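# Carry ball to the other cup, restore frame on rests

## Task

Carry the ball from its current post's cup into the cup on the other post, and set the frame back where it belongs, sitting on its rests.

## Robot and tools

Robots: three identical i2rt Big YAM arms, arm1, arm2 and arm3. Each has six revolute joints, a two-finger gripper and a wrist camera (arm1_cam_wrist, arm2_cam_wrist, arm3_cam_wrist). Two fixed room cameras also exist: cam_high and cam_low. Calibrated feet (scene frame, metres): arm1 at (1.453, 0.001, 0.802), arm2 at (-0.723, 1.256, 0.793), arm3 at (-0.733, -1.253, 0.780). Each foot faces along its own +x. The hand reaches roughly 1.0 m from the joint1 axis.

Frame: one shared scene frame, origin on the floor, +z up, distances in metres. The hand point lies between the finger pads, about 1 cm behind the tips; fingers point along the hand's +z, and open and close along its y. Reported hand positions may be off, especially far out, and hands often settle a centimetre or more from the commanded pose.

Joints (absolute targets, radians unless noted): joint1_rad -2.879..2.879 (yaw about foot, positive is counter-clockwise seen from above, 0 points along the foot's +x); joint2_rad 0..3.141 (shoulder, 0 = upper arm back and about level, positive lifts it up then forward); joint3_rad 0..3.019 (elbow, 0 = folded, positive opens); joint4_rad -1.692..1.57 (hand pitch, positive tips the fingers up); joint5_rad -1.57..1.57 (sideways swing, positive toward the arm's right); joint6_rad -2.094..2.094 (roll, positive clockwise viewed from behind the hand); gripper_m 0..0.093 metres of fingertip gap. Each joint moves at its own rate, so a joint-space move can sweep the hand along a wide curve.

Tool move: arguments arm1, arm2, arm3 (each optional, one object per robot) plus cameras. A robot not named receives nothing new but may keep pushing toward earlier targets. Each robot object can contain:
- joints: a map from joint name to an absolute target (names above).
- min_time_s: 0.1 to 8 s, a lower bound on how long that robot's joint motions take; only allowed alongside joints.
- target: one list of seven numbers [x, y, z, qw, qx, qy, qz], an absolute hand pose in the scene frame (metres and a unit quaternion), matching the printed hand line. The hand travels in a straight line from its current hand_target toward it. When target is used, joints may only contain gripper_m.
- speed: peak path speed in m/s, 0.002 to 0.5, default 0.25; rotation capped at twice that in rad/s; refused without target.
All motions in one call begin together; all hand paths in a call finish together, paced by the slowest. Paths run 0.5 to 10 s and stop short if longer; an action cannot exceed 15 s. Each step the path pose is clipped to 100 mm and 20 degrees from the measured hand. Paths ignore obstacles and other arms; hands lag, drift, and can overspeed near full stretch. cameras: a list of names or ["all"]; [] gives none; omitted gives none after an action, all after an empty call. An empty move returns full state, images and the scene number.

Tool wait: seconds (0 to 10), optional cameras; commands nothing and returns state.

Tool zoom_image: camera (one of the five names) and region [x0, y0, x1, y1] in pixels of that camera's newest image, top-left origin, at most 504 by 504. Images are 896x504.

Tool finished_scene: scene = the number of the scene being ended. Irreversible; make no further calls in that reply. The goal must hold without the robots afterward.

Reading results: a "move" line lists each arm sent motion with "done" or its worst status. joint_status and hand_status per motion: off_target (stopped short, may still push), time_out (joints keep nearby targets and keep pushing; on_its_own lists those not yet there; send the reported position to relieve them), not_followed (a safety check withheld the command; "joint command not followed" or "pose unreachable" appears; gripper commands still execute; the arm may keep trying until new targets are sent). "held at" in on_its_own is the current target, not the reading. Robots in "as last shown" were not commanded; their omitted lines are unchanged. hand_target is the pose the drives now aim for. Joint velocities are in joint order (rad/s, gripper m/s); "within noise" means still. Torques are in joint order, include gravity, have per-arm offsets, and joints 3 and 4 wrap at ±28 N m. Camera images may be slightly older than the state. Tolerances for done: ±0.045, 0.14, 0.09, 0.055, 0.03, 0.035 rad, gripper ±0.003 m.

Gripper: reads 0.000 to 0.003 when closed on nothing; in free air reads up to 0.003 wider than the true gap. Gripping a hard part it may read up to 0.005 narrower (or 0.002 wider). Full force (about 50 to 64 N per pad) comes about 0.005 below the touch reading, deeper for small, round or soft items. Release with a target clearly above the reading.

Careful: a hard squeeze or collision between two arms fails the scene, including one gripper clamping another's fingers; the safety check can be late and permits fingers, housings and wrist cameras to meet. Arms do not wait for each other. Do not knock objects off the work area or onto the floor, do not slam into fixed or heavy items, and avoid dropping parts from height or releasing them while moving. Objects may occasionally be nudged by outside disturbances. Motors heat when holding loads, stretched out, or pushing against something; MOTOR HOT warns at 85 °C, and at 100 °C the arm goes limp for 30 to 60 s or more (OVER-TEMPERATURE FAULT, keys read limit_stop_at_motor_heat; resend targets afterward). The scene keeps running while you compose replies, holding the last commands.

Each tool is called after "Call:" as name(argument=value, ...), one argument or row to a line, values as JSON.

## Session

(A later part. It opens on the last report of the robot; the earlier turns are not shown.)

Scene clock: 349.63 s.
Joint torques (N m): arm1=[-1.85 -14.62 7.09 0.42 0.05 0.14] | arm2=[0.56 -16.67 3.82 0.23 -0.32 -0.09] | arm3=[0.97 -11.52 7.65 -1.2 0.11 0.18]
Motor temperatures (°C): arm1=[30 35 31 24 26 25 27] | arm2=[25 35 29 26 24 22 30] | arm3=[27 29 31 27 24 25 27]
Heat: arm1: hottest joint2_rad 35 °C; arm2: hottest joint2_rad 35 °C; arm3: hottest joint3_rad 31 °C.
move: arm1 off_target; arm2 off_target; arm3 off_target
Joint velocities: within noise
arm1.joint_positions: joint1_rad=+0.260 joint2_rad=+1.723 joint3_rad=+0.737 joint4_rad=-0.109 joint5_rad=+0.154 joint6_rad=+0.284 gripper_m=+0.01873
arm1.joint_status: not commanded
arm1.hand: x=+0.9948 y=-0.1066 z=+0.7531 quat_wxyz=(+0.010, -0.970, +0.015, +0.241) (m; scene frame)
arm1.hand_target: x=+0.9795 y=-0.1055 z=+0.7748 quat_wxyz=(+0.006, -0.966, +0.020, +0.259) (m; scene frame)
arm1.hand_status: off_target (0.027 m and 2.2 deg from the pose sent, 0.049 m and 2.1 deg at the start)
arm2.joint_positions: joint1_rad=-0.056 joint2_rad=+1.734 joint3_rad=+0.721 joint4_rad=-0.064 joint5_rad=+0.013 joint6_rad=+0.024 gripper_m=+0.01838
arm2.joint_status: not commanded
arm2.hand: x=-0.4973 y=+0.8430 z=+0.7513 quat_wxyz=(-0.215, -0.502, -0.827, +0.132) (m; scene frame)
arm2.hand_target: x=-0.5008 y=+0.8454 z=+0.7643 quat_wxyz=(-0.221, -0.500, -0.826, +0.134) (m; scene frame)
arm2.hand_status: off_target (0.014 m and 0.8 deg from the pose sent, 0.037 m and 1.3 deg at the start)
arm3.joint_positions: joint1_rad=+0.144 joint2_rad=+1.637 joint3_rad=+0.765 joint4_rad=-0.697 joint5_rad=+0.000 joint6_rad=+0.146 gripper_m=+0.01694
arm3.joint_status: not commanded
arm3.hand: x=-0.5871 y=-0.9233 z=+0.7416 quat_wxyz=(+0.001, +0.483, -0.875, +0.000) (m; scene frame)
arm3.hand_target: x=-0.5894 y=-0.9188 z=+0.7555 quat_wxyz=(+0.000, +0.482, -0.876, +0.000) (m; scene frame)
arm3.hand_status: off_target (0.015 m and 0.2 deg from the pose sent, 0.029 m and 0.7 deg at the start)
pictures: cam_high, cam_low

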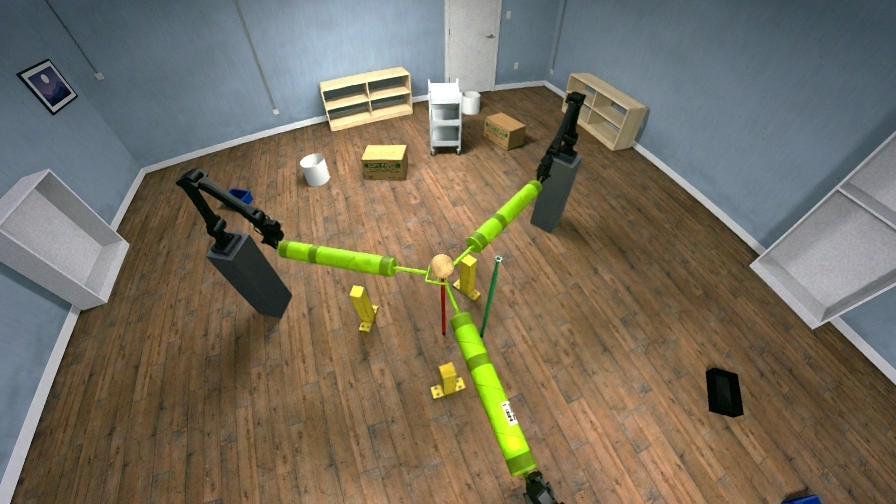

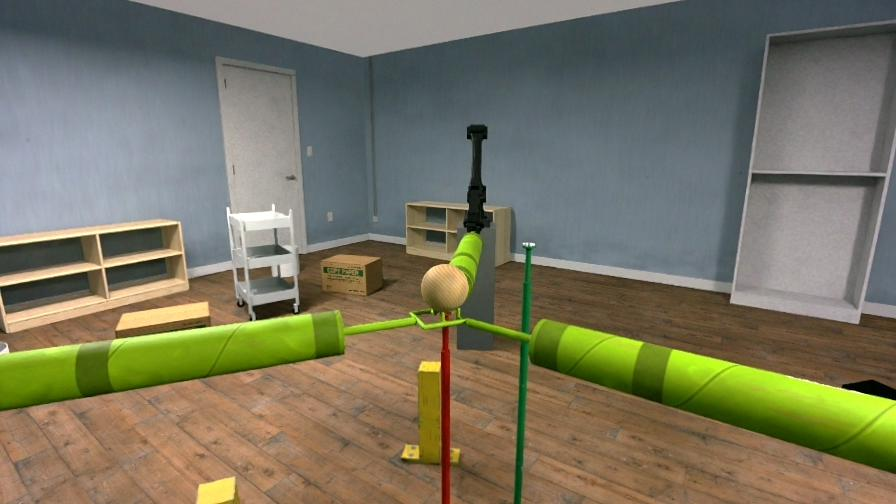

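Call:
move(
  arm1={"target":[0.9775,-0.1080,0.785,-0.0054,0.9658,-0.0202,-0.2588],"speed":0.05},
  arm2={"target":[-0.5025,0.8440,0.776,0.2214,0.5004,0.8263,-0.1341],"speed":0.05},
  arm3={"target":[-0.5905,-0.9200,0.779,0,-0.4818,0.8763,0],"speed":0.05},
  cameras=["cam_high","cam_low"],
)

Call:
zoom_image(
  camera="cam_high",
  region=[400, 240, 470, 290],
)

Call:
zoom_image(
  camera="cam_low",
  region=[390, 260, 490, 335],
)

Scene clock: 358.93 s.
Joint torques (N m): arm1=[-1.49 -15.15 7.38 0.25 0.12 0.18] | arm2=[0.56 -16.44 4.57 -0.02 -0.41 -0.08] | arm3=[0.73 -11.58 8.31 -1.43 0.11 0.16]
Motor temperatures (°C): arm1=[30 34 32 24 26 25 27] | arm2=[25 35 29 26 24 22 30] | arm3=[27 29 31 27 24 25 27]
Heat: arm1: hottest joint2_rad 34 °C; arm2: hottest joint2_rad 35 °C; arm3: hottest joint3_rad 31 °C.
move: arm1 off_target; arm2 off_target; arm3 off_target
Joint velocities: within noise
arm1.joint_positions: joint1_rad=+0.260 joint2_rad=+1.704 joint3_rad=+0.749 joint4_rad=-0.140 joint5_rad=+0.154 joint6_rad=+0.284 gripper_m=+0.01873
arm1.joint_status: not commanded
arm1.hand: x=+0.9923 y=-0.1074 z=+0.7616 quat_wxyz=(+0.010, -0.970, +0.015, +0.241) (m; scene frame)
arm1.hand_target: x=+0.9778 y=-0.1079 z=+0.7849 quat_wxyz=(+0.005, -0.966, +0.020, +0.259) (m; scene frame)
arm1.hand_status: off_target (0.028 m and 2.2 deg from the pose sent, 0.036 m and 2.2 deg at the start)
arm2.joint_positions: joint1_rad=-0.062 joint2_rad=+1.705 joint3_rad=+0.721 joint4_rad=-0.093 joint5_rad=+0.013 joint6_rad=+0.018 gripper_m=+0.01838
arm2.joint_status: not commanded
arm2.hand: x=-0.5000 y=+0.8429 z=+0.7611 quat_wxyz=(-0.215, -0.502, -0.827, +0.133) (m; scene frame)
arm2.hand_target: x=-0.5024 y=+0.8437 z=+0.7753 quat_wxyz=(-0.221, -0.500, -0.826, +0.134) (m; scene frame)
arm2.hand_status: off_target (0.015 m and 0.8 deg from the pose sent, 0.025 m and 0.8 deg at the start)
arm3.joint_positions: joint1_rad=+0.148 joint2_rad=+1.587 joint3_rad=+0.778 joint4_rad=-0.762 joint5_rad=+0.000 joint6_rad=+0.150 gripper_m=+0.01694
arm3.joint_status: not commanded
arm3.hand: x=-0.5889 y=-0.9237 z=+0.7620 quat_wxyz=(+0.002, +0.484, -0.875, +0.001) (m; scene frame)
arm3.hand_target: x=-0.5905 y=-0.9200 z=+0.7784 quat_wxyz=(+0.000, +0.482, -0.876, +0.000) (m; scene frame)
arm3.hand_status: off_target (0.018 m and 0.3 deg from the pose sent, 0.038 m and 0.2 deg at the start)
pictures: cam_high, cam_low

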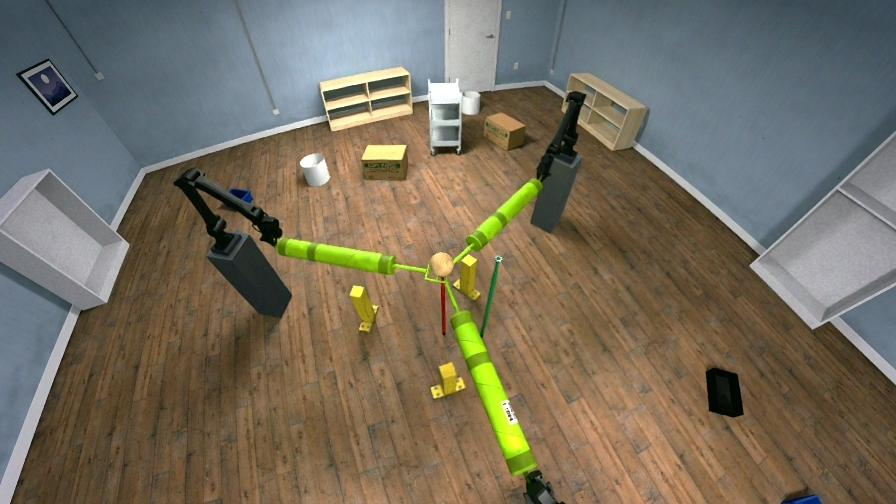

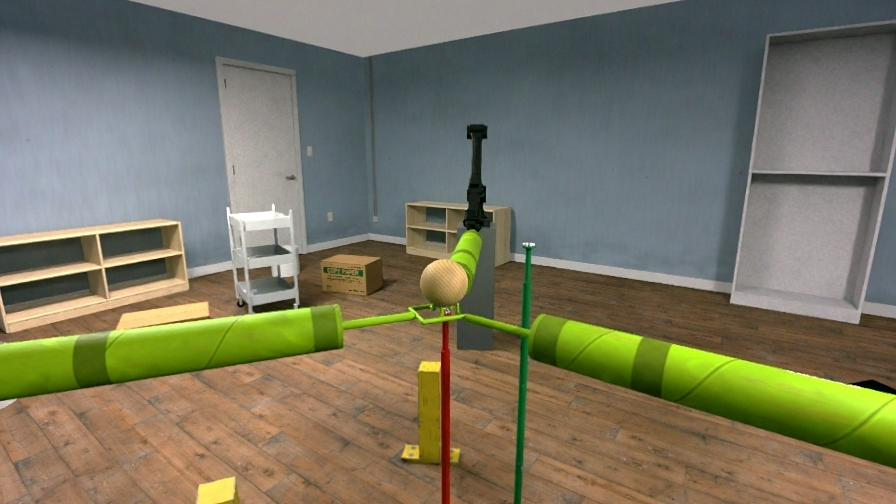

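Scaled by 7.200 from the camera's 896x504 image, which has a finer 1280x720 frame.

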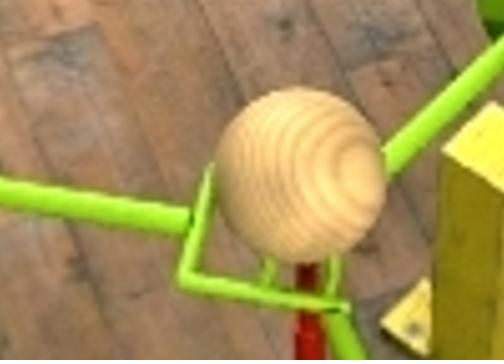

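Scaled by 5.040 from the camera's 896x504 image, which has a finer 1280x720 frame.

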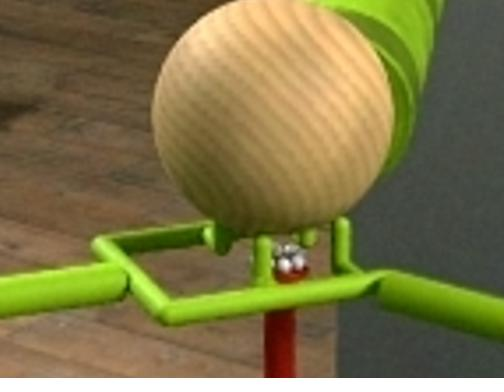

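Call:
move(
  arm1={"target":[0.9775,-0.1080,0.868,-0.0054,0.9658,-0.0202,-0.2588],"speed":0.08},
  arm2={"target":[-0.5025,0.8440,0.859,0.2214,0.5004,0.8263,-0.1341],"speed":0.08},
  arm3={"target":[-0.5905,-0.9200,0.861,0,-0.4818,0.8763,0],"speed":0.08},
  cameras=["cam_high","cam_low"],
)

Call:
move(
  arm1={"target":[0.9775,-0.1080,0.950,-0.0054,0.9658,-0.0202,-0.2588],"speed":0.08},
  arm2={"target":[-0.5025,0.8440,0.940,0.2214,0.5004,0.8263,-0.1341],"speed":0.08},
  arm3={"target":[-0.5905,-0.9200,0.942,0,-0.4818,0.8763,0],"speed":0.08},
  cameras=["cam_high","cam_low"],
)

Call:
zoom_image(
  camera="cam_high",
  region=[400, 220, 520, 290],
)

Call:
zoom_image(
  camera="cam_low",
  region=[390, 200, 550, 310],
)

Scene clock: 376.43 s.
Joint torques (N m): arm1=[-1.14 -14.27 9.69 0.06 0.1 0.2] | arm2=[0.56 -15.03 7.91 -0.5 -0.42 -0.08] | arm3=[0.38 -11.05 10.33 -1.81 0.24 0.13]
Motor temperatures (°C): arm1=[30 34 34 24 26 25 27] | arm2=[25 35 30 26 24 22 30] | arm3=[27 29 33 27 23 25 28]
Heat: arm1: hottest joint2_rad 34 °C; arm2: hottest joint2_rad 35 °C; arm3: hottest joint3_rad 33 °C.
move: arm1 off_target; arm2 off_target; arm3 off_target
Joint velocities: within noise
arm1.joint_positions: joint1_rad=+0.255 joint2_rad=+1.522 joint3_rad=+0.811 joint4_rad=-0.389 joint5_rad=+0.154 joint6_rad=+0.282 gripper_m=+0.01873
arm1.joint_status: not commanded
arm1.hand: x=+0.9912 y=-0.1057 z=+0.8393 quat_wxyz=(+0.011, -0.971, +0.016, +0.239) (m; scene frame)
arm1.hand_target: x=+0.9780 y=-0.1077 z=+0.8678 quat_wxyz=(+0.005, -0.966, +0.020, +0.259) (m; scene frame)
arm1.hand_status: off_target (0.032 m and 2.5 deg from the pose sent, 0.107 m and 2.3 deg at the start)
arm2.joint_positions: joint1_rad=-0.062 joint2_rad=+1.508 joint3_rad=+0.770 joint4_rad=-0.346 joint5_rad=+0.013 joint6_rad=+0.017 gripper_m=+0.01838
arm2.joint_status: not commanded
arm2.hand: x=-0.5027 y=+0.8480 z=+0.8371 quat_wxyz=(-0.212, -0.502, -0.828, +0.131) (m; scene frame)
arm2.hand_target: x=-0.5024 y=+0.8439 z=+0.8585 quat_wxyz=(-0.222, -0.500, -0.826, +0.135) (m; scene frame)
arm2.hand_status: off_target (0.022 m and 1.2 deg from the pose sent, 0.098 m and 0.8 deg at the start)
arm3.joint_positions: joint1_rad=+0.152 joint2_rad=+1.441 joint3_rad=+0.872 joint4_rad=-1.001 joint5_rad=-0.003 joint6_rad=+0.153 gripper_m=+0.01694
arm3.joint_status: not commanded
arm3.hand: x=-0.5895 y=-0.9204 z=+0.8391 quat_wxyz=(+0.002, +0.484, -0.875, -0.001) (m; scene frame)
arm3.hand_target: x=-0.5905 y=-0.9200 z=+0.8600 quat_wxyz=(+0.000, +0.482, -0.876, +0.000) (m; scene frame)
arm3.hand_status: off_target (0.022 m and 0.4 deg from the pose sent, 0.099 m and 0.3 deg at the start)
pictures: cam_high, cam_low

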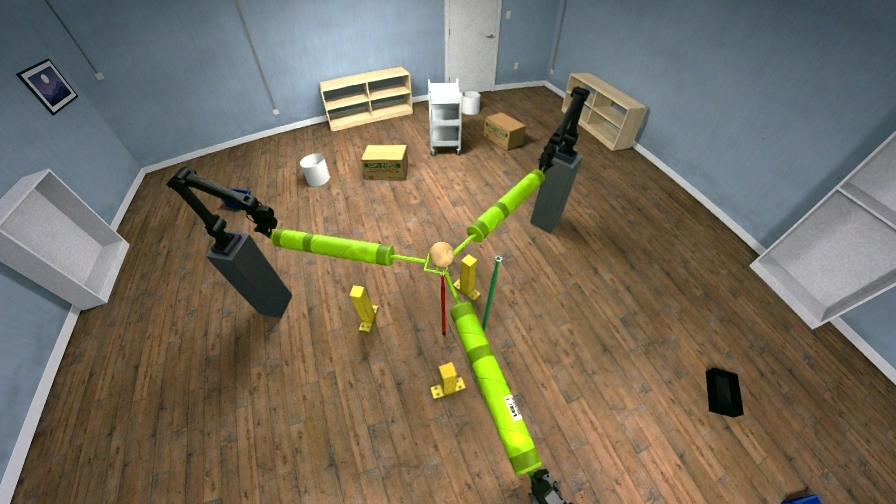

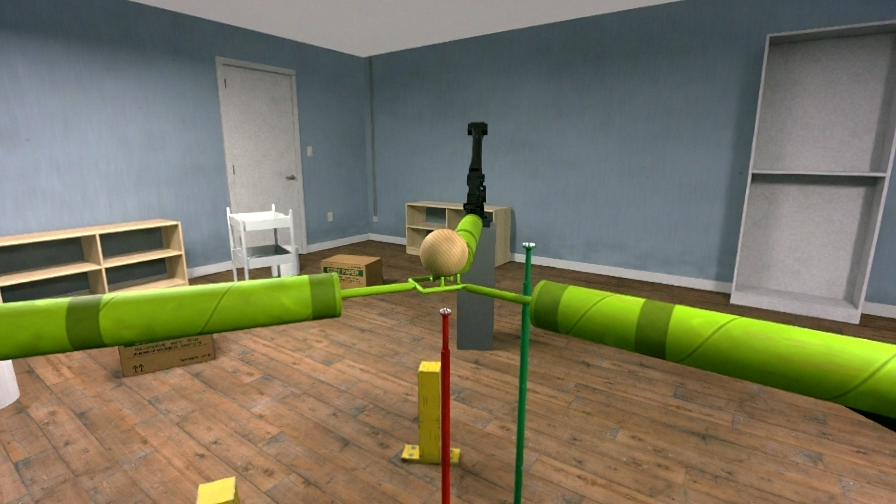

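Scene clock: 378.17 s.
Joint torques (N m): arm1=[-1.26 -13.92 12.04 -0.05 0.09 0.18] | arm2=[0.67 -14.62 10.17 -0.81 -0.42 -0.08] | arm3=[0.38 -11.05 12.21 -1.95 0.24 0.13]
Motor temperatures (°C): arm1=[30 34 34 24 26 25 27] | arm2=[25 35 30 26 24 22 30] | arm3=[27 29 33 27 23 25 28]
Heat: arm1: hottest joint2_rad 34 °C; arm2: hottest joint2_rad 35 °C; arm3: hottest joint3_rad 33 °C.
move: arm1 off_target; arm2 off_target; arm3 off_target
Joint velocities: within noise
arm1.joint_positions: joint1_rad=+0.255 joint2_rad=+1.402 joint3_rad=+0.914 joint4_rad=-0.631 joint5_rad=+0.154 joint6_rad=+0.282 gripper_m=+0.01873
arm1.joint_status: not commanded
arm1.hand: x=+0.9926 y=-0.1057 z=+0.9104 quat_wxyz=(+0.014, -0.973, +0.015, +0.230) (m; scene frame)
arm1.hand_target: x=+0.9787 y=-0.1076 z=+0.9495 quat_wxyz=(+0.005, -0.966, +0.020, +0.259) (m; scene frame)
arm1.hand_status: off_target (0.042 m and 3.6 deg from the pose sent, 0.112 m and 2.5 deg at the start)
arm2.joint_positions: joint1_rad=-0.063 joint2_rad=+1.384 joint3_rad=+0.873 joint4_rad=-0.587 joint5_rad=+0.013 joint6_rad=+0.017 gripper_m=+0.01838
arm2.joint_status: not commanded
arm2.hand: x=-0.5038 y=+0.8488 z=+0.9081 quat_wxyz=(-0.206, -0.503, -0.830, +0.128) (m; scene frame)
arm2.hand_target: x=-0.5026 y=+0.8442 z=+0.9393 quat_wxyz=(-0.222, -0.500, -0.826, +0.135) (m; scene frame)
arm2.hand_status: off_target (0.032 m and 2.0 deg from the pose sent, 0.103 m and 1.2 deg at the start)
arm3.joint_positions: joint1_rad=+0.152 joint2_rad=+1.357 joint3_rad=+1.002 joint4_rad=-1.228 joint5_rad=-0.003 joint6_rad=+0.153 gripper_m=+0.01694
arm3.joint_status: not commanded
arm3.hand: x=-0.5890 y=-0.9196 z=+0.9124 quat_wxyz=(+0.008, +0.484, -0.875, +0.003) (m; scene frame)
arm3.hand_target: x=-0.5906 y=-0.9203 z=+0.9407 quat_wxyz=(+0.000, +0.482, -0.876, +0.000) (m; scene frame)
arm3.hand_status: off_target (0.030 m and 1.0 deg from the pose sent, 0.103 m and 0.4 deg at the start)
pictures: cam_high, cam_low

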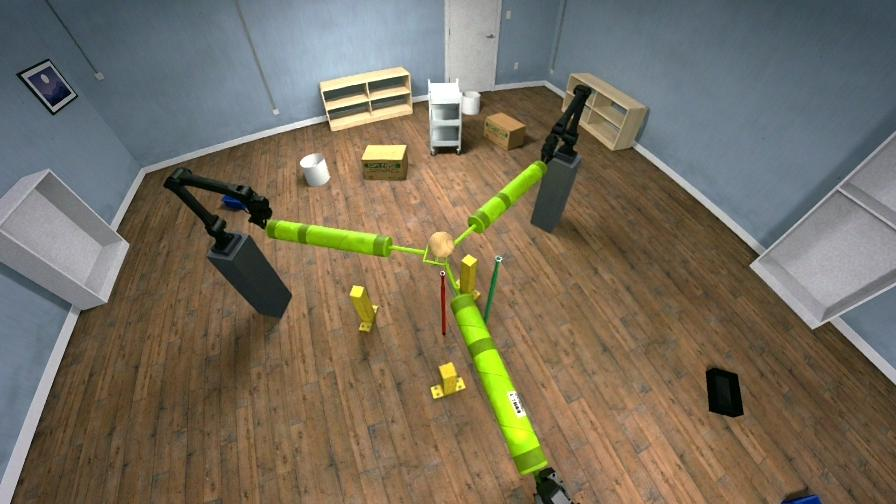

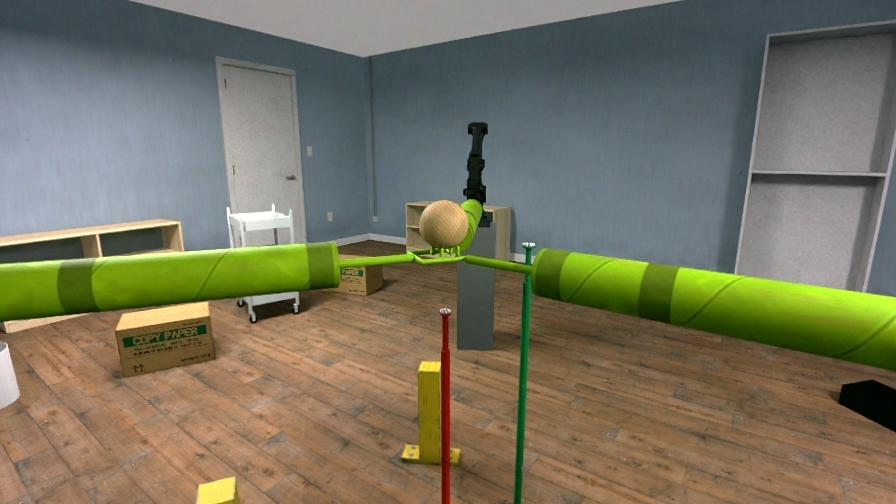

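Scaled by 4.200 from the camera's 896x504 image, which has a finer 1280x720 frame.

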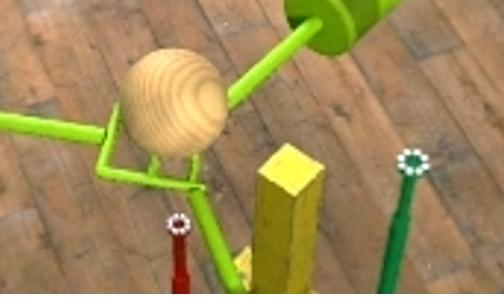

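Scaled by 3.150 from the camera's 896x504 image, which has a finer 1280x720 frame.

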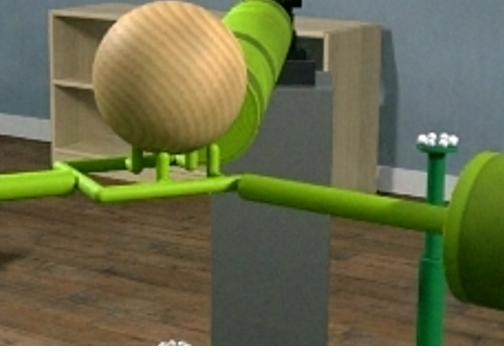

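Call:
move(
  arm1={"target":[0.9775,-0.1080,0.985,-0.0054,0.9658,-0.0202,-0.2588],"speed":0.06},
  arm2={"target":[-0.5025,0.8440,0.975,0.2214,0.5004,0.8263,-0.1341],"speed":0.06},
  arm3={"target":[-0.5905,-0.9200,0.973,0,-0.4818,0.8763,0],"speed":0.06},
)

Call:
move(
  arm1={"target":[1.0475,0.032,0.985,-0.0054,0.9658,-0.0202,-0.2588],"speed":0.1},
  arm2={"target":[-0.4325,0.984,0.975,0.2214,0.5004,0.8263,-0.1341],"speed":0.1},
  arm3={"target":[-0.5205,-0.780,0.973,0,-0.4818,0.8763,0],"speed":0.1},
  cameras=["cam_high","cam_low"],
)

Call:
zoom_image(
  camera="cam_high",
  region=[400, 210, 520, 280],
)

Call:
zoom_image(
  camera="cam_low",
  region=[390, 180, 550, 290],
)

Scene clock: 404.63 s.
Joint torques (N m): arm1=[-1.26 -14.04 12.89 -0.05 0.08 0.18] | arm2=[0.62 -14.56 11.12 -0.76 -0.39 -0.07] | arm3=[0.38 -11.22 12.86 -2.09 0.24 0.13]
Motor temperatures (°C): arm1=[30 34 37 24 25 25 27] | arm2=[25 36 38 26 24 21 30] | arm3=[27 30 40 27 23 25 28]
Heat: arm1: hottest joint3_rad 37 °C; arm2: hottest joint3_rad 38 °C; arm3: hottest joint3_rad 40 °C.
move: arm1 off_target; arm2 off_target; arm3 off_target
Joint velocities: within noise
arm1.joint_positions: joint1_rad=+0.255 joint2_rad=+1.370 joint3_rad=+0.971 joint4_rad=-0.730 joint5_rad=+0.154 joint6_rad=+0.282 gripper_m=+0.01873
arm1.joint_status: not commanded
arm1.hand: x=+0.9924 y=-0.1059 z=+0.9396 quat_wxyz=(+0.016, -0.974, +0.015, +0.225) (m; scene frame)
arm1.hand_target: x=+0.9791 y=-0.1075 z=+0.9844 quat_wxyz=(+0.005, -0.966, +0.020, +0.259) (m; scene frame)
arm1.hand_status: off_target (0.048 m and 4.2 deg from the pose sent, 0.076 m and 3.6 deg at the start)
arm2.joint_positions: joint1_rad=-0.063 joint2_rad=+1.350 joint3_rad=+0.929 joint4_rad=-0.687 joint5_rad=+0.012 joint6_rad=+0.017 gripper_m=+0.01838
arm2.joint_status: not commanded
arm2.hand: x=-0.5039 y=+0.8494 z=+0.9371 quat_wxyz=(-0.201, -0.504, -0.831, +0.125) (m; scene frame)
arm2.hand_target: x=-0.5027 y=+0.8445 z=+0.9742 quat_wxyz=(-0.222, -0.500, -0.826, +0.135) (m; scene frame)
arm2.hand_status: off_target (0.038 m and 2.6 deg from the pose sent, 0.067 m and 2.0 deg at the start)
arm3.joint_positions: joint1_rad=+0.152 joint2_rad=+1.339 joint3_rad=+1.061 joint4_rad=-1.313 joint5_rad=-0.003 joint6_rad=+0.153 gripper_m=+0.01694
arm3.joint_status: not commanded
arm3.hand: x=-0.5888 y=-0.9190 z=+0.9401 quat_wxyz=(+0.011, +0.484, -0.875, +0.005) (m; scene frame)
arm3.hand_target: x=-0.5906 y=-0.9204 z=+0.9716 quat_wxyz=(+0.000, +0.482, -0.876, -0.001) (m; scene frame)
arm3.hand_status: off_target (0.033 m and 1.4 deg from the pose sent, 0.061 m and 1.0 deg at the start)
pictures: none

Scene clock: 407.00 s.
Joint torques (N m): arm1=[-2.67 -10.29 10.24 1.2 -0.29 0.08] | arm2=[2.78 -11.99 8.62 0.39 0.24 0.12] | arm3=[-0.62 -13.57 14.11 -1.28 0.17 -0.03]
Motor temperatures (°C): arm1=[30 34 38 24 25 25 27] | arm2=[25 36 38 26 24 21 30] | arm3=[27 30 40 27 23 25 28]
Heat: arm1: hottest joint3_rad 38 °C; arm2: hottest joint3_rad 38 °C; arm3: hottest joint3_rad 40 °C.
move: arm1 off_target; arm2 off_target; arm3 off_target
Joint velocities: within noise
arm1.joint_positions: joint1_rad=-0.102 joint2_rad=+1.136 joint3_rad=+0.813 joint4_rad=-0.778 joint5_rad=-0.026 joint6_rad=-0.030 gripper_m=+0.01873
arm1.joint_status: not commanded
arm1.hand: x=+1.0533 y=+0.0244 z=+0.9576 quat_wxyz=(+0.004, -0.974, +0.017, +0.228) (m; scene frame)
arm1.hand_target: x=+1.0479 y=+0.0318 z=+0.9846 quat_wxyz=(+0.006, -0.966, +0.020, +0.259) (m; scene frame)
arm1.hand_status: off_target (0.029 m and 3.7 deg from the pose sent, 0.155 m and 4.2 deg at the start)
arm2.joint_positions: joint1_rad=+0.319 joint2_rad=+1.178 joint3_rad=+0.835 joint4_rad=-0.805 joint5_rad=+0.191 joint6_rad=+0.359 gripper_m=+0.01838
arm2.joint_status: not commanded
arm2.hand: x=-0.4369 y=+0.9784 z=+0.9538 quat_wxyz=(-0.197, -0.503, -0.831, +0.131) (m; scene frame)
arm2.hand_target: x=-0.4326 y=+0.9837 z=+0.9744 quat_wxyz=(-0.221, -0.500, -0.826, +0.134) (m; scene frame)
arm2.hand_status: off_target (0.022 m and 2.9 deg from the pose sent, 0.157 m and 2.7 deg at the start)
arm3.joint_positions: joint1_rad=+0.146 joint2_rad=+1.703 joint3_rad=+1.497 joint4_rad=-1.380 joint5_rad=-0.001 joint6_rad=+0.150 gripper_m=+0.01694
arm3.joint_status: not commanded
arm3.hand: x=-0.5278 y=-0.7868 z=+0.9484 quat_wxyz=(+0.008, +0.483, -0.876, +0.005) (m; scene frame)
arm3.hand_target: x=-0.5210 y=-0.7808 z=+0.9728 quat_wxyz=(-0.001, +0.482, -0.876, -0.001) (m; scene frame)
arm3.hand_status: off_target (0.027 m and 1.1 deg from the pose sent, 0.158 m and 1.4 deg at the start)
pictures: cam_high, cam_low

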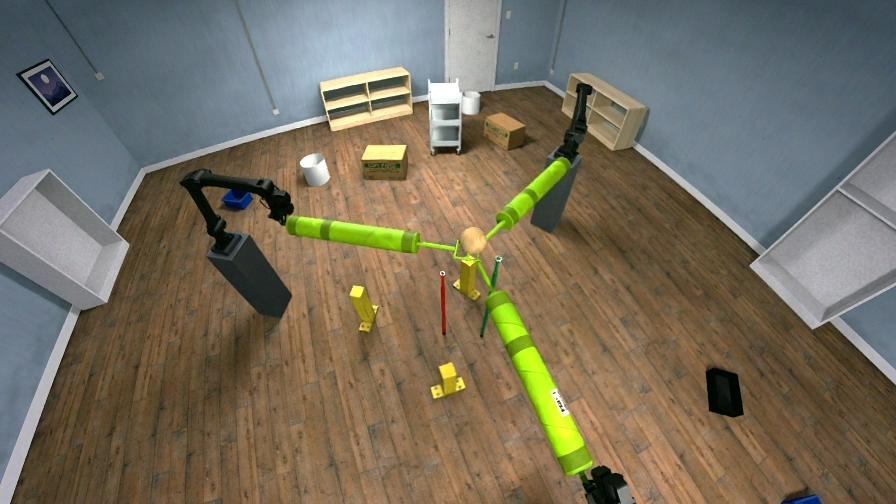

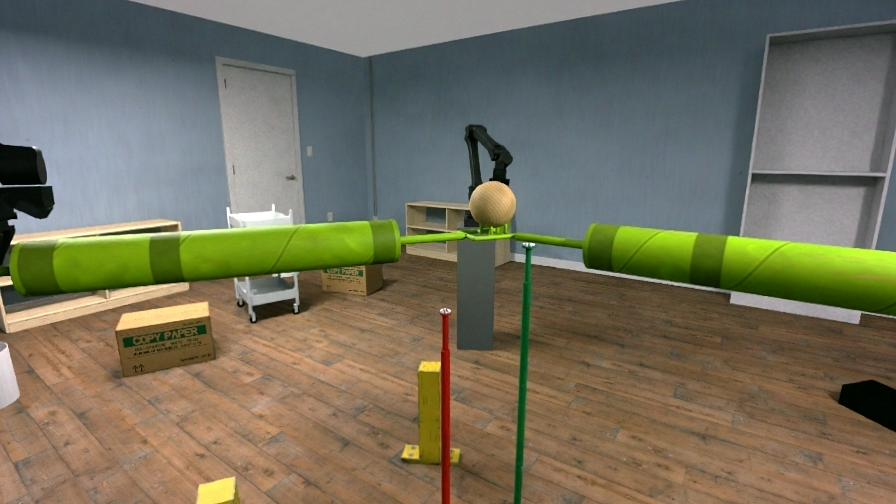

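Scaled by 4.200 from the camera's 896x504 image, which has a finer 1280x720 frame.

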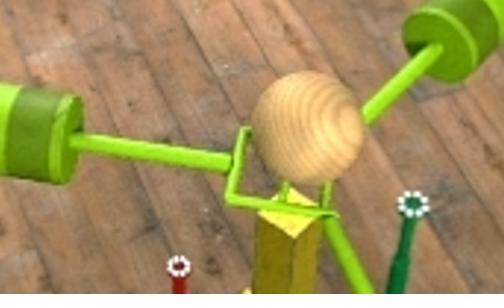

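Scaled by 3.150 from the camera's 896x504 image, which has a finer 1280x720 frame.

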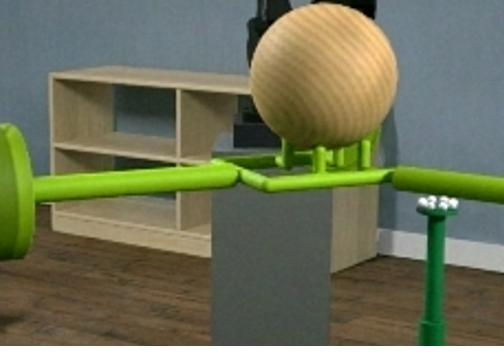

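Call:
move(
  arm1={"target":[1.0975,0.137,0.976,-0.0054,0.9658,-0.0202,-0.2588],"speed":0.1},
  arm2={"target":[-0.3825,1.089,0.970,0.2214,0.5004,0.8263,-0.1341],"speed":0.1},
  arm3={"target":[-0.4705,-0.675,0.980,0,-0.4818,0.8763,0],"speed":0.1},
  cameras=["cam_high","cam_low"],
)

Call:
zoom_image(
  camera="cam_high",
  region=[450, 210, 550, 270],
)

Call:
zoom_image(
  camera="cam_low",
  region=[460, 170, 600, 270],
)

Scene clock: 421.40 s.
Joint torques (N m): arm1=[-2.26 -8.88 10.17 0.76 -0.74 0.15] | arm2=[2.84 -10.11 9.55 -0.03 0.52 0.12] | arm3=[-0.79 -17.85 14.82 -1.02 0.2 -0.06]
Motor temperatures (°C): arm1=[30 33 38 24 26 25 27] | arm2=[25 34 39 26 24 22 30] | arm3=[27 31 44 27 23 25 28]
Heat: arm1: hottest joint3_rad 38 °C; arm2: hottest joint3_rad 39 °C; arm3: hottest joint3_rad 44 °C.
move: arm1 off_target; arm2 off_target; arm3 off_target
Joint velocities: within noise
arm1.joint_positions: joint1_rad=-0.484 joint2_rad=+1.089 joint3_rad=+0.763 joint4_rad=-0.800 joint5_rad=-0.204 joint6_rad=-0.370 gripper_m=+0.01873
arm1.joint_status: not commanded
arm1.hand: x=+1.1002 y=+0.1323 z=+0.9536 quat_wxyz=(+0.001, -0.972, +0.018, +0.236) (m; scene frame)
arm1.hand_target: x=+1.0977 y=+0.1369 z=+0.9756 quat_wxyz=(+0.006, -0.966, +0.020, +0.259) (m; scene frame)
arm1.hand_status: off_target (0.023 m and 2.8 deg from the pose sent, 0.122 m and 3.7 deg at the start)
arm2.joint_positions: joint1_rad=+0.684 joint2_rad=+1.162 joint3_rad=+0.821 joint4_rad=-0.888 joint5_rad=+0.339 joint6_rad=+0.706 gripper_m=+0.01838
arm2.joint_status: not commanded
arm2.hand: x=-0.3890 y=+1.0844 z=+0.9504 quat_wxyz=(-0.202, -0.502, -0.830, +0.136) (m; scene frame)
arm2.hand_target: x=-0.3828 y=+1.0889 z=+0.9696 quat_wxyz=(-0.221, -0.500, -0.826, +0.134) (m; scene frame)
arm2.hand_status: off_target (0.021 m and 2.3 deg from the pose sent, 0.124 m and 2.9 deg at the start)
arm3.joint_positions: joint1_rad=+0.143 joint2_rad=+2.030 joint3_rad=+1.987 joint4_rad=-1.553 joint5_rad=-0.001 joint6_rad=+0.148 gripper_m=+0.01694
arm3.joint_status: not commanded
arm3.hand: x=-0.4794 y=-0.6805 z=+0.9523 quat_wxyz=(+0.013, +0.482, -0.876, +0.008) (m; scene frame)
arm3.hand_target: x=-0.4710 y=-0.6762 z=+0.9798 quat_wxyz=(-0.001, +0.482, -0.876, -0.001) (m; scene frame)
arm3.hand_status: off_target (0.030 m and 1.7 deg from the pose sent, 0.130 m and 1.1 deg at the start)
pictures: cam_high, cam_low

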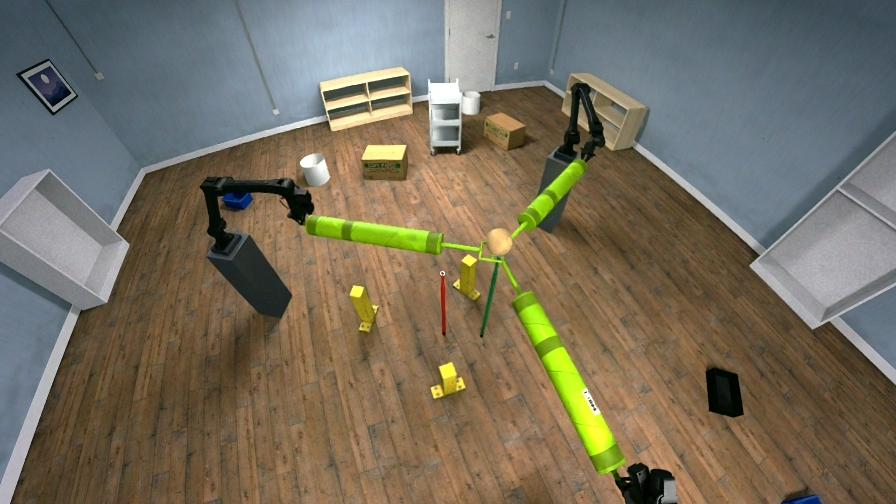

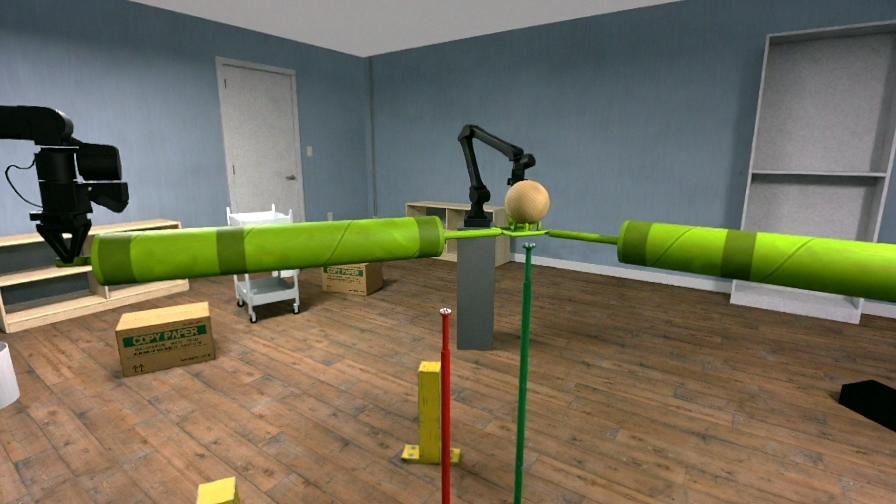

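Scaled by 5.040 from the camera's 896x504 image, which has a finer 1280x720 frame.

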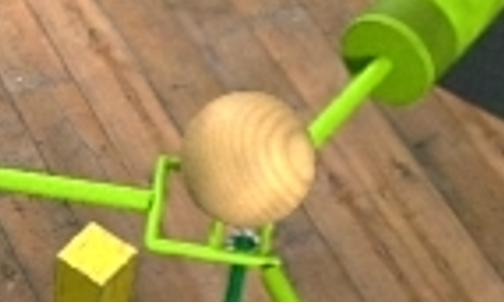

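Scaled by 3.600 from the camera's 896x504 image, which has a finer 1280x720 frame.

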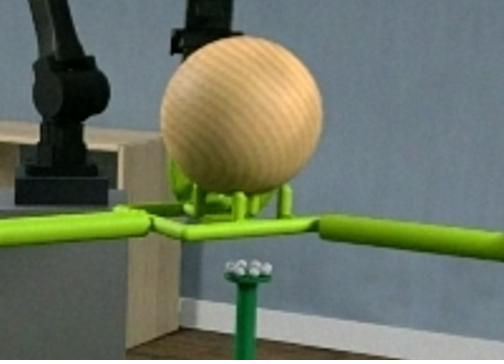

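Call:
move(
  arm1={"target":[1.1035,0.146,0.941,-0.0054,0.9658,-0.0202,-0.2588],"speed":0.06},
  arm2={"target":[-0.3765,1.098,0.935,0.2214,0.5004,0.8263,-0.1341],"speed":0.06},
  arm3={"target":[-0.4645,-0.666,0.945,0,-0.4818,0.8763,0],"speed":0.06},
  cameras=["cam_high","cam_low"],
)

Call:
zoom_image(
  camera="cam_high",
  region=[460, 210, 540, 270],
)

Call:
zoom_image(
  camera="cam_low",
  region=[480, 180, 580, 255],
)

Scene clock: 436.23 s.
Joint torques (N m): arm1=[-2.14 -7.88 8.91 1.4 -0.76 0.16] | arm2=[2.84 -9 7.68 0.85 0.54 0.12] | arm3=[-0.79 -18.61 12.56 -0.03 0.2 -0.05]
Motor temperatures (°C): arm1=[30 32 38 24 26 25 28] | arm2=[25 34 37 26 24 22 30] | arm3=[27 32 42 27 23 25 28]
Heat: arm1: hottest joint3_rad 38 °C; arm2: hottest joint3_rad 37 °C; arm3: hottest joint3_rad 42 °C.
move: arm1 off_target; arm2 done; arm3 off_target
Joint velocities: within noise
arm1.joint_positions: joint1_rad=-0.520 joint2_rad=+1.110 joint3_rad=+0.703 joint4_rad=-0.716 joint5_rad=-0.220 joint6_rad=-0.402 gripper_m=+0.01873
arm1.joint_status: not commanded
arm1.hand: x=+1.1068 y=+0.1412 z=+0.9279 quat_wxyz=(+0.003, -0.971, +0.018, +0.240) (m; scene frame)
arm1.hand_target: x=+1.1036 y=+0.1460 z=+0.9409 quat_wxyz=(+0.006, -0.966, +0.020, +0.259) (m; scene frame)
arm1.hand_status: off_target (0.014 m and 2.3 deg from the pose sent, 0.019 m and 2.8 deg at the start)
arm2.joint_positions: joint1_rad=+0.719 joint2_rad=+1.193 joint3_rad=+0.785 joint4_rad=-0.819 joint5_rad=+0.352 joint6_rad=+0.740 gripper_m=+0.01838
arm2.joint_status: not commanded
arm2.hand: x=-0.3813 y=+1.0931 z=+0.9300 quat_wxyz=(-0.208, -0.502, -0.828, +0.135) (m; scene frame)
arm2.hand_target: x=-0.3765 y=+1.0980 z=+0.9350 quat_wxyz=(-0.221, -0.500, -0.826, +0.134) (m; scene frame)
arm2.hand_status: done (0.008 m and 1.5 deg from the pose sent, 0.024 m and 2.3 deg at the start)
arm3.joint_positions: joint1_rad=+0.141 joint2_rad=+2.074 joint3_rad=+1.987 joint4_rad=-1.515 joint5_rad=-0.002 joint6_rad=+0.144 gripper_m=+0.01694
arm3.joint_status: not commanded
arm3.hand: x=-0.4739 y=-0.6712 z=+0.9255 quat_wxyz=(+0.015, +0.483, -0.876, +0.010) (m; scene frame)
arm3.hand_target: x=-0.4649 y=-0.6666 z=+0.9449 quat_wxyz=(+0.000, +0.482, -0.876, +0.000) (m; scene frame)
arm3.hand_status: off_target (0.022 m and 2.0 deg from the pose sent, 0.022 m and 1.7 deg at the start)
pictures: cam_high, cam_low

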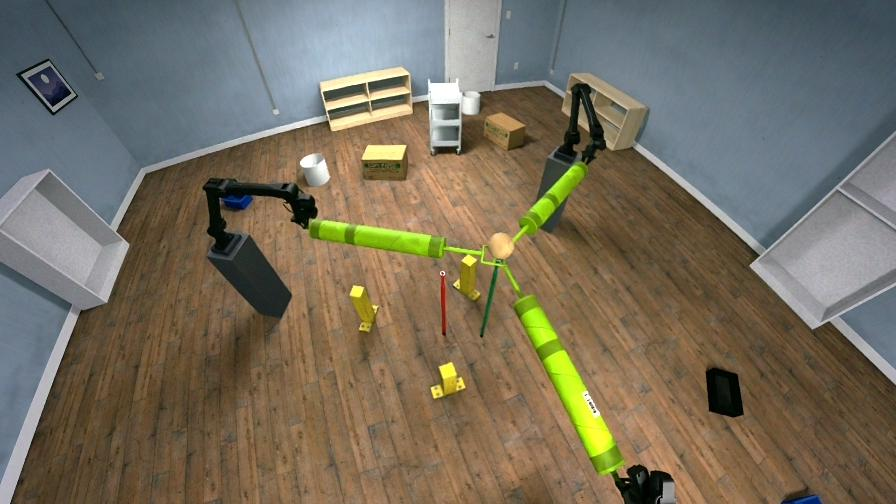

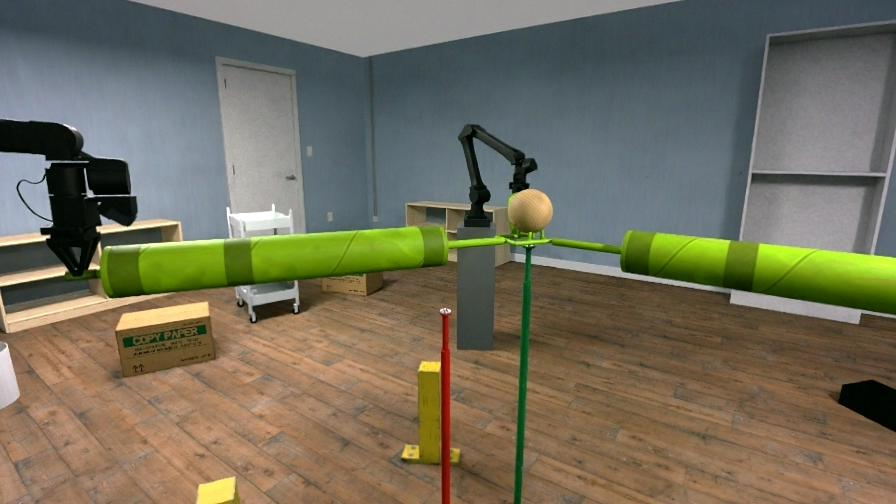

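Scaled by 6.300 from the camera's 896x504 image, which has a finer 1280x720 frame.

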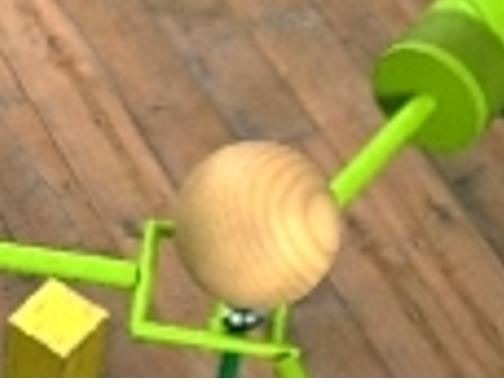

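Scaled by 5.040 from the camera's 896x504 image, which has a finer 1280x720 frame.

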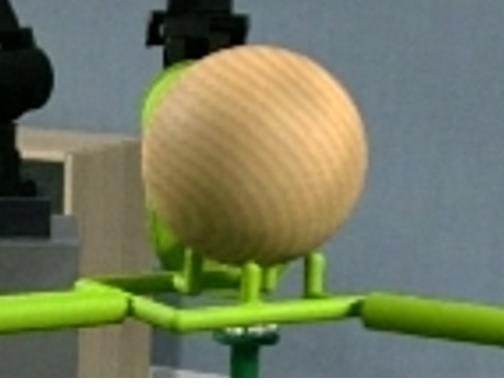

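Call:
move(
  arm1={"target":[1.1035,0.146,0.900,-0.0054,0.9658,-0.0202,-0.2588],"speed":0.04},
  arm2={"target":[-0.3765,1.098,0.893,0.2214,0.5004,0.8263,-0.1341],"speed":0.04},
  arm3={"target":[-0.4645,-0.666,0.906,0,-0.4818,0.8763,0],"speed":0.04},
  cameras=["cam_high","cam_low"],
)

Call:
zoom_image(
  camera="cam_high",
  region=[460, 210, 540, 270],
)

Call:
zoom_image(
  camera="cam_low",
  region=[480, 180, 580, 255],
)

Scene clock: 447.70 s.
Joint torques (N m): arm1=[-1.79 -7.53 8.06 1.65 -0.68 0.19] | arm2=[2.37 -8.82 6.89 1.01 0.47 0.11] | arm3=[-0.85 -18.26 10.48 0.65 0.2 -0.05]
Motor temperatures (°C): arm1=[30 31 38 24 26 25 28] | arm2=[25 33 38 26 24 22 30] | arm3=[27 31 42 27 23 25 28]
Heat: arm1: hottest joint3_rad 38 °C; arm2: hottest joint3_rad 38 °C; arm3: hottest joint3_rad 42 °C.
move: arm1 done; arm2 done; arm3 off_target
Joint velocities: within noise
arm1.joint_positions: joint1_rad=-0.522 joint2_rad=+1.165 joint3_rad=+0.632 joint4_rad=-0.583 joint5_rad=-0.222 joint6_rad=-0.404 gripper_m=+0.01873
arm1.joint_status: not commanded
arm1.hand: x=+1.1070 y=+0.1423 z=+0.8915 quat_wxyz=(+0.005, -0.970, +0.018, +0.244) (m; scene frame)
arm1.hand_target: x=+1.1036 y=+0.1460 z=+0.8999 quat_wxyz=(+0.006, -0.966, +0.020, +0.259) (m; scene frame)
arm1.hand_status: done (0.010 m and 1.8 deg from the pose sent, 0.029 m and 2.3 deg at the start)
arm2.joint_positions: joint1_rad=+0.726 joint2_rad=+1.246 joint3_rad=+0.715 joint4_rad=-0.689 joint5_rad=+0.355 joint6_rad=+0.743 gripper_m=+0.01838
arm2.joint_status: not commanded
arm2.hand: x=-0.3798 y=+1.0944 z=+0.8923 quat_wxyz=(-0.213, -0.501, -0.828, +0.135) (m; scene frame)
arm2.hand_target: x=-0.3766 y=+1.0980 z=+0.8930 quat_wxyz=(-0.221, -0.500, -0.826, +0.134) (m; scene frame)
arm2.hand_status: done (0.005 m and 1.0 deg from the pose sent, 0.038 m and 1.5 deg at the start)
arm3.joint_positions: joint1_rad=+0.140 joint2_rad=+2.082 joint3_rad=+1.931 joint4_rad=-1.439 joint5_rad=-0.002 joint6_rad=+0.144 gripper_m=+0.01694
arm3.joint_status: not commanded
arm3.hand: x=-0.4726 y=-0.6690 z=+0.8992 quat_wxyz=(+0.010, +0.483, -0.876, +0.006) (m; scene frame)
arm3.hand_target: x=-0.4645 y=-0.6662 z=+0.9062 quat_wxyz=(+0.000, +0.482, -0.876, +0.000) (m; scene frame)
arm3.hand_status: off_target (0.011 m and 1.4 deg from the pose sent, 0.022 m and 2.0 deg at the start)
pictures: cam_high, cam_low

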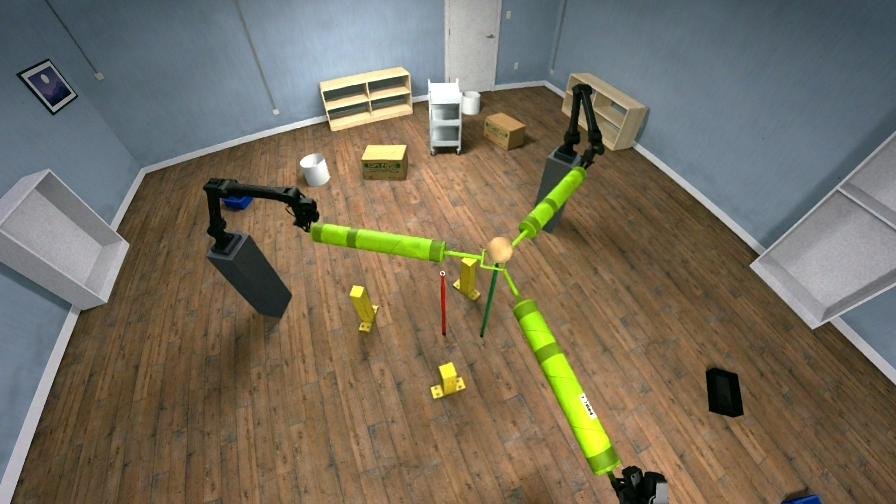

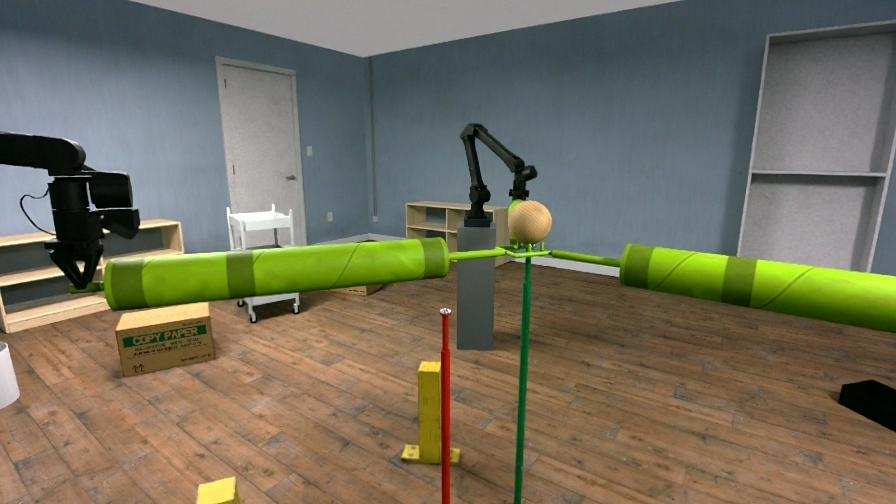

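Scaled by 6.300 from the camera's 896x504 image, which has a finer 1280x720 frame.

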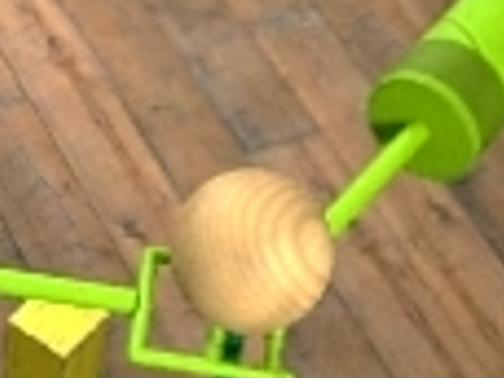

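Scaled by 5.040 from the camera's 896x504 image, which has a finer 1280x720 frame.

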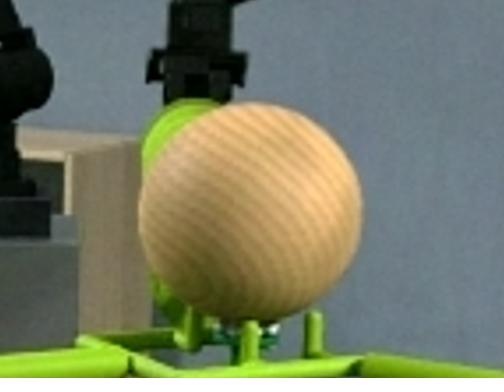

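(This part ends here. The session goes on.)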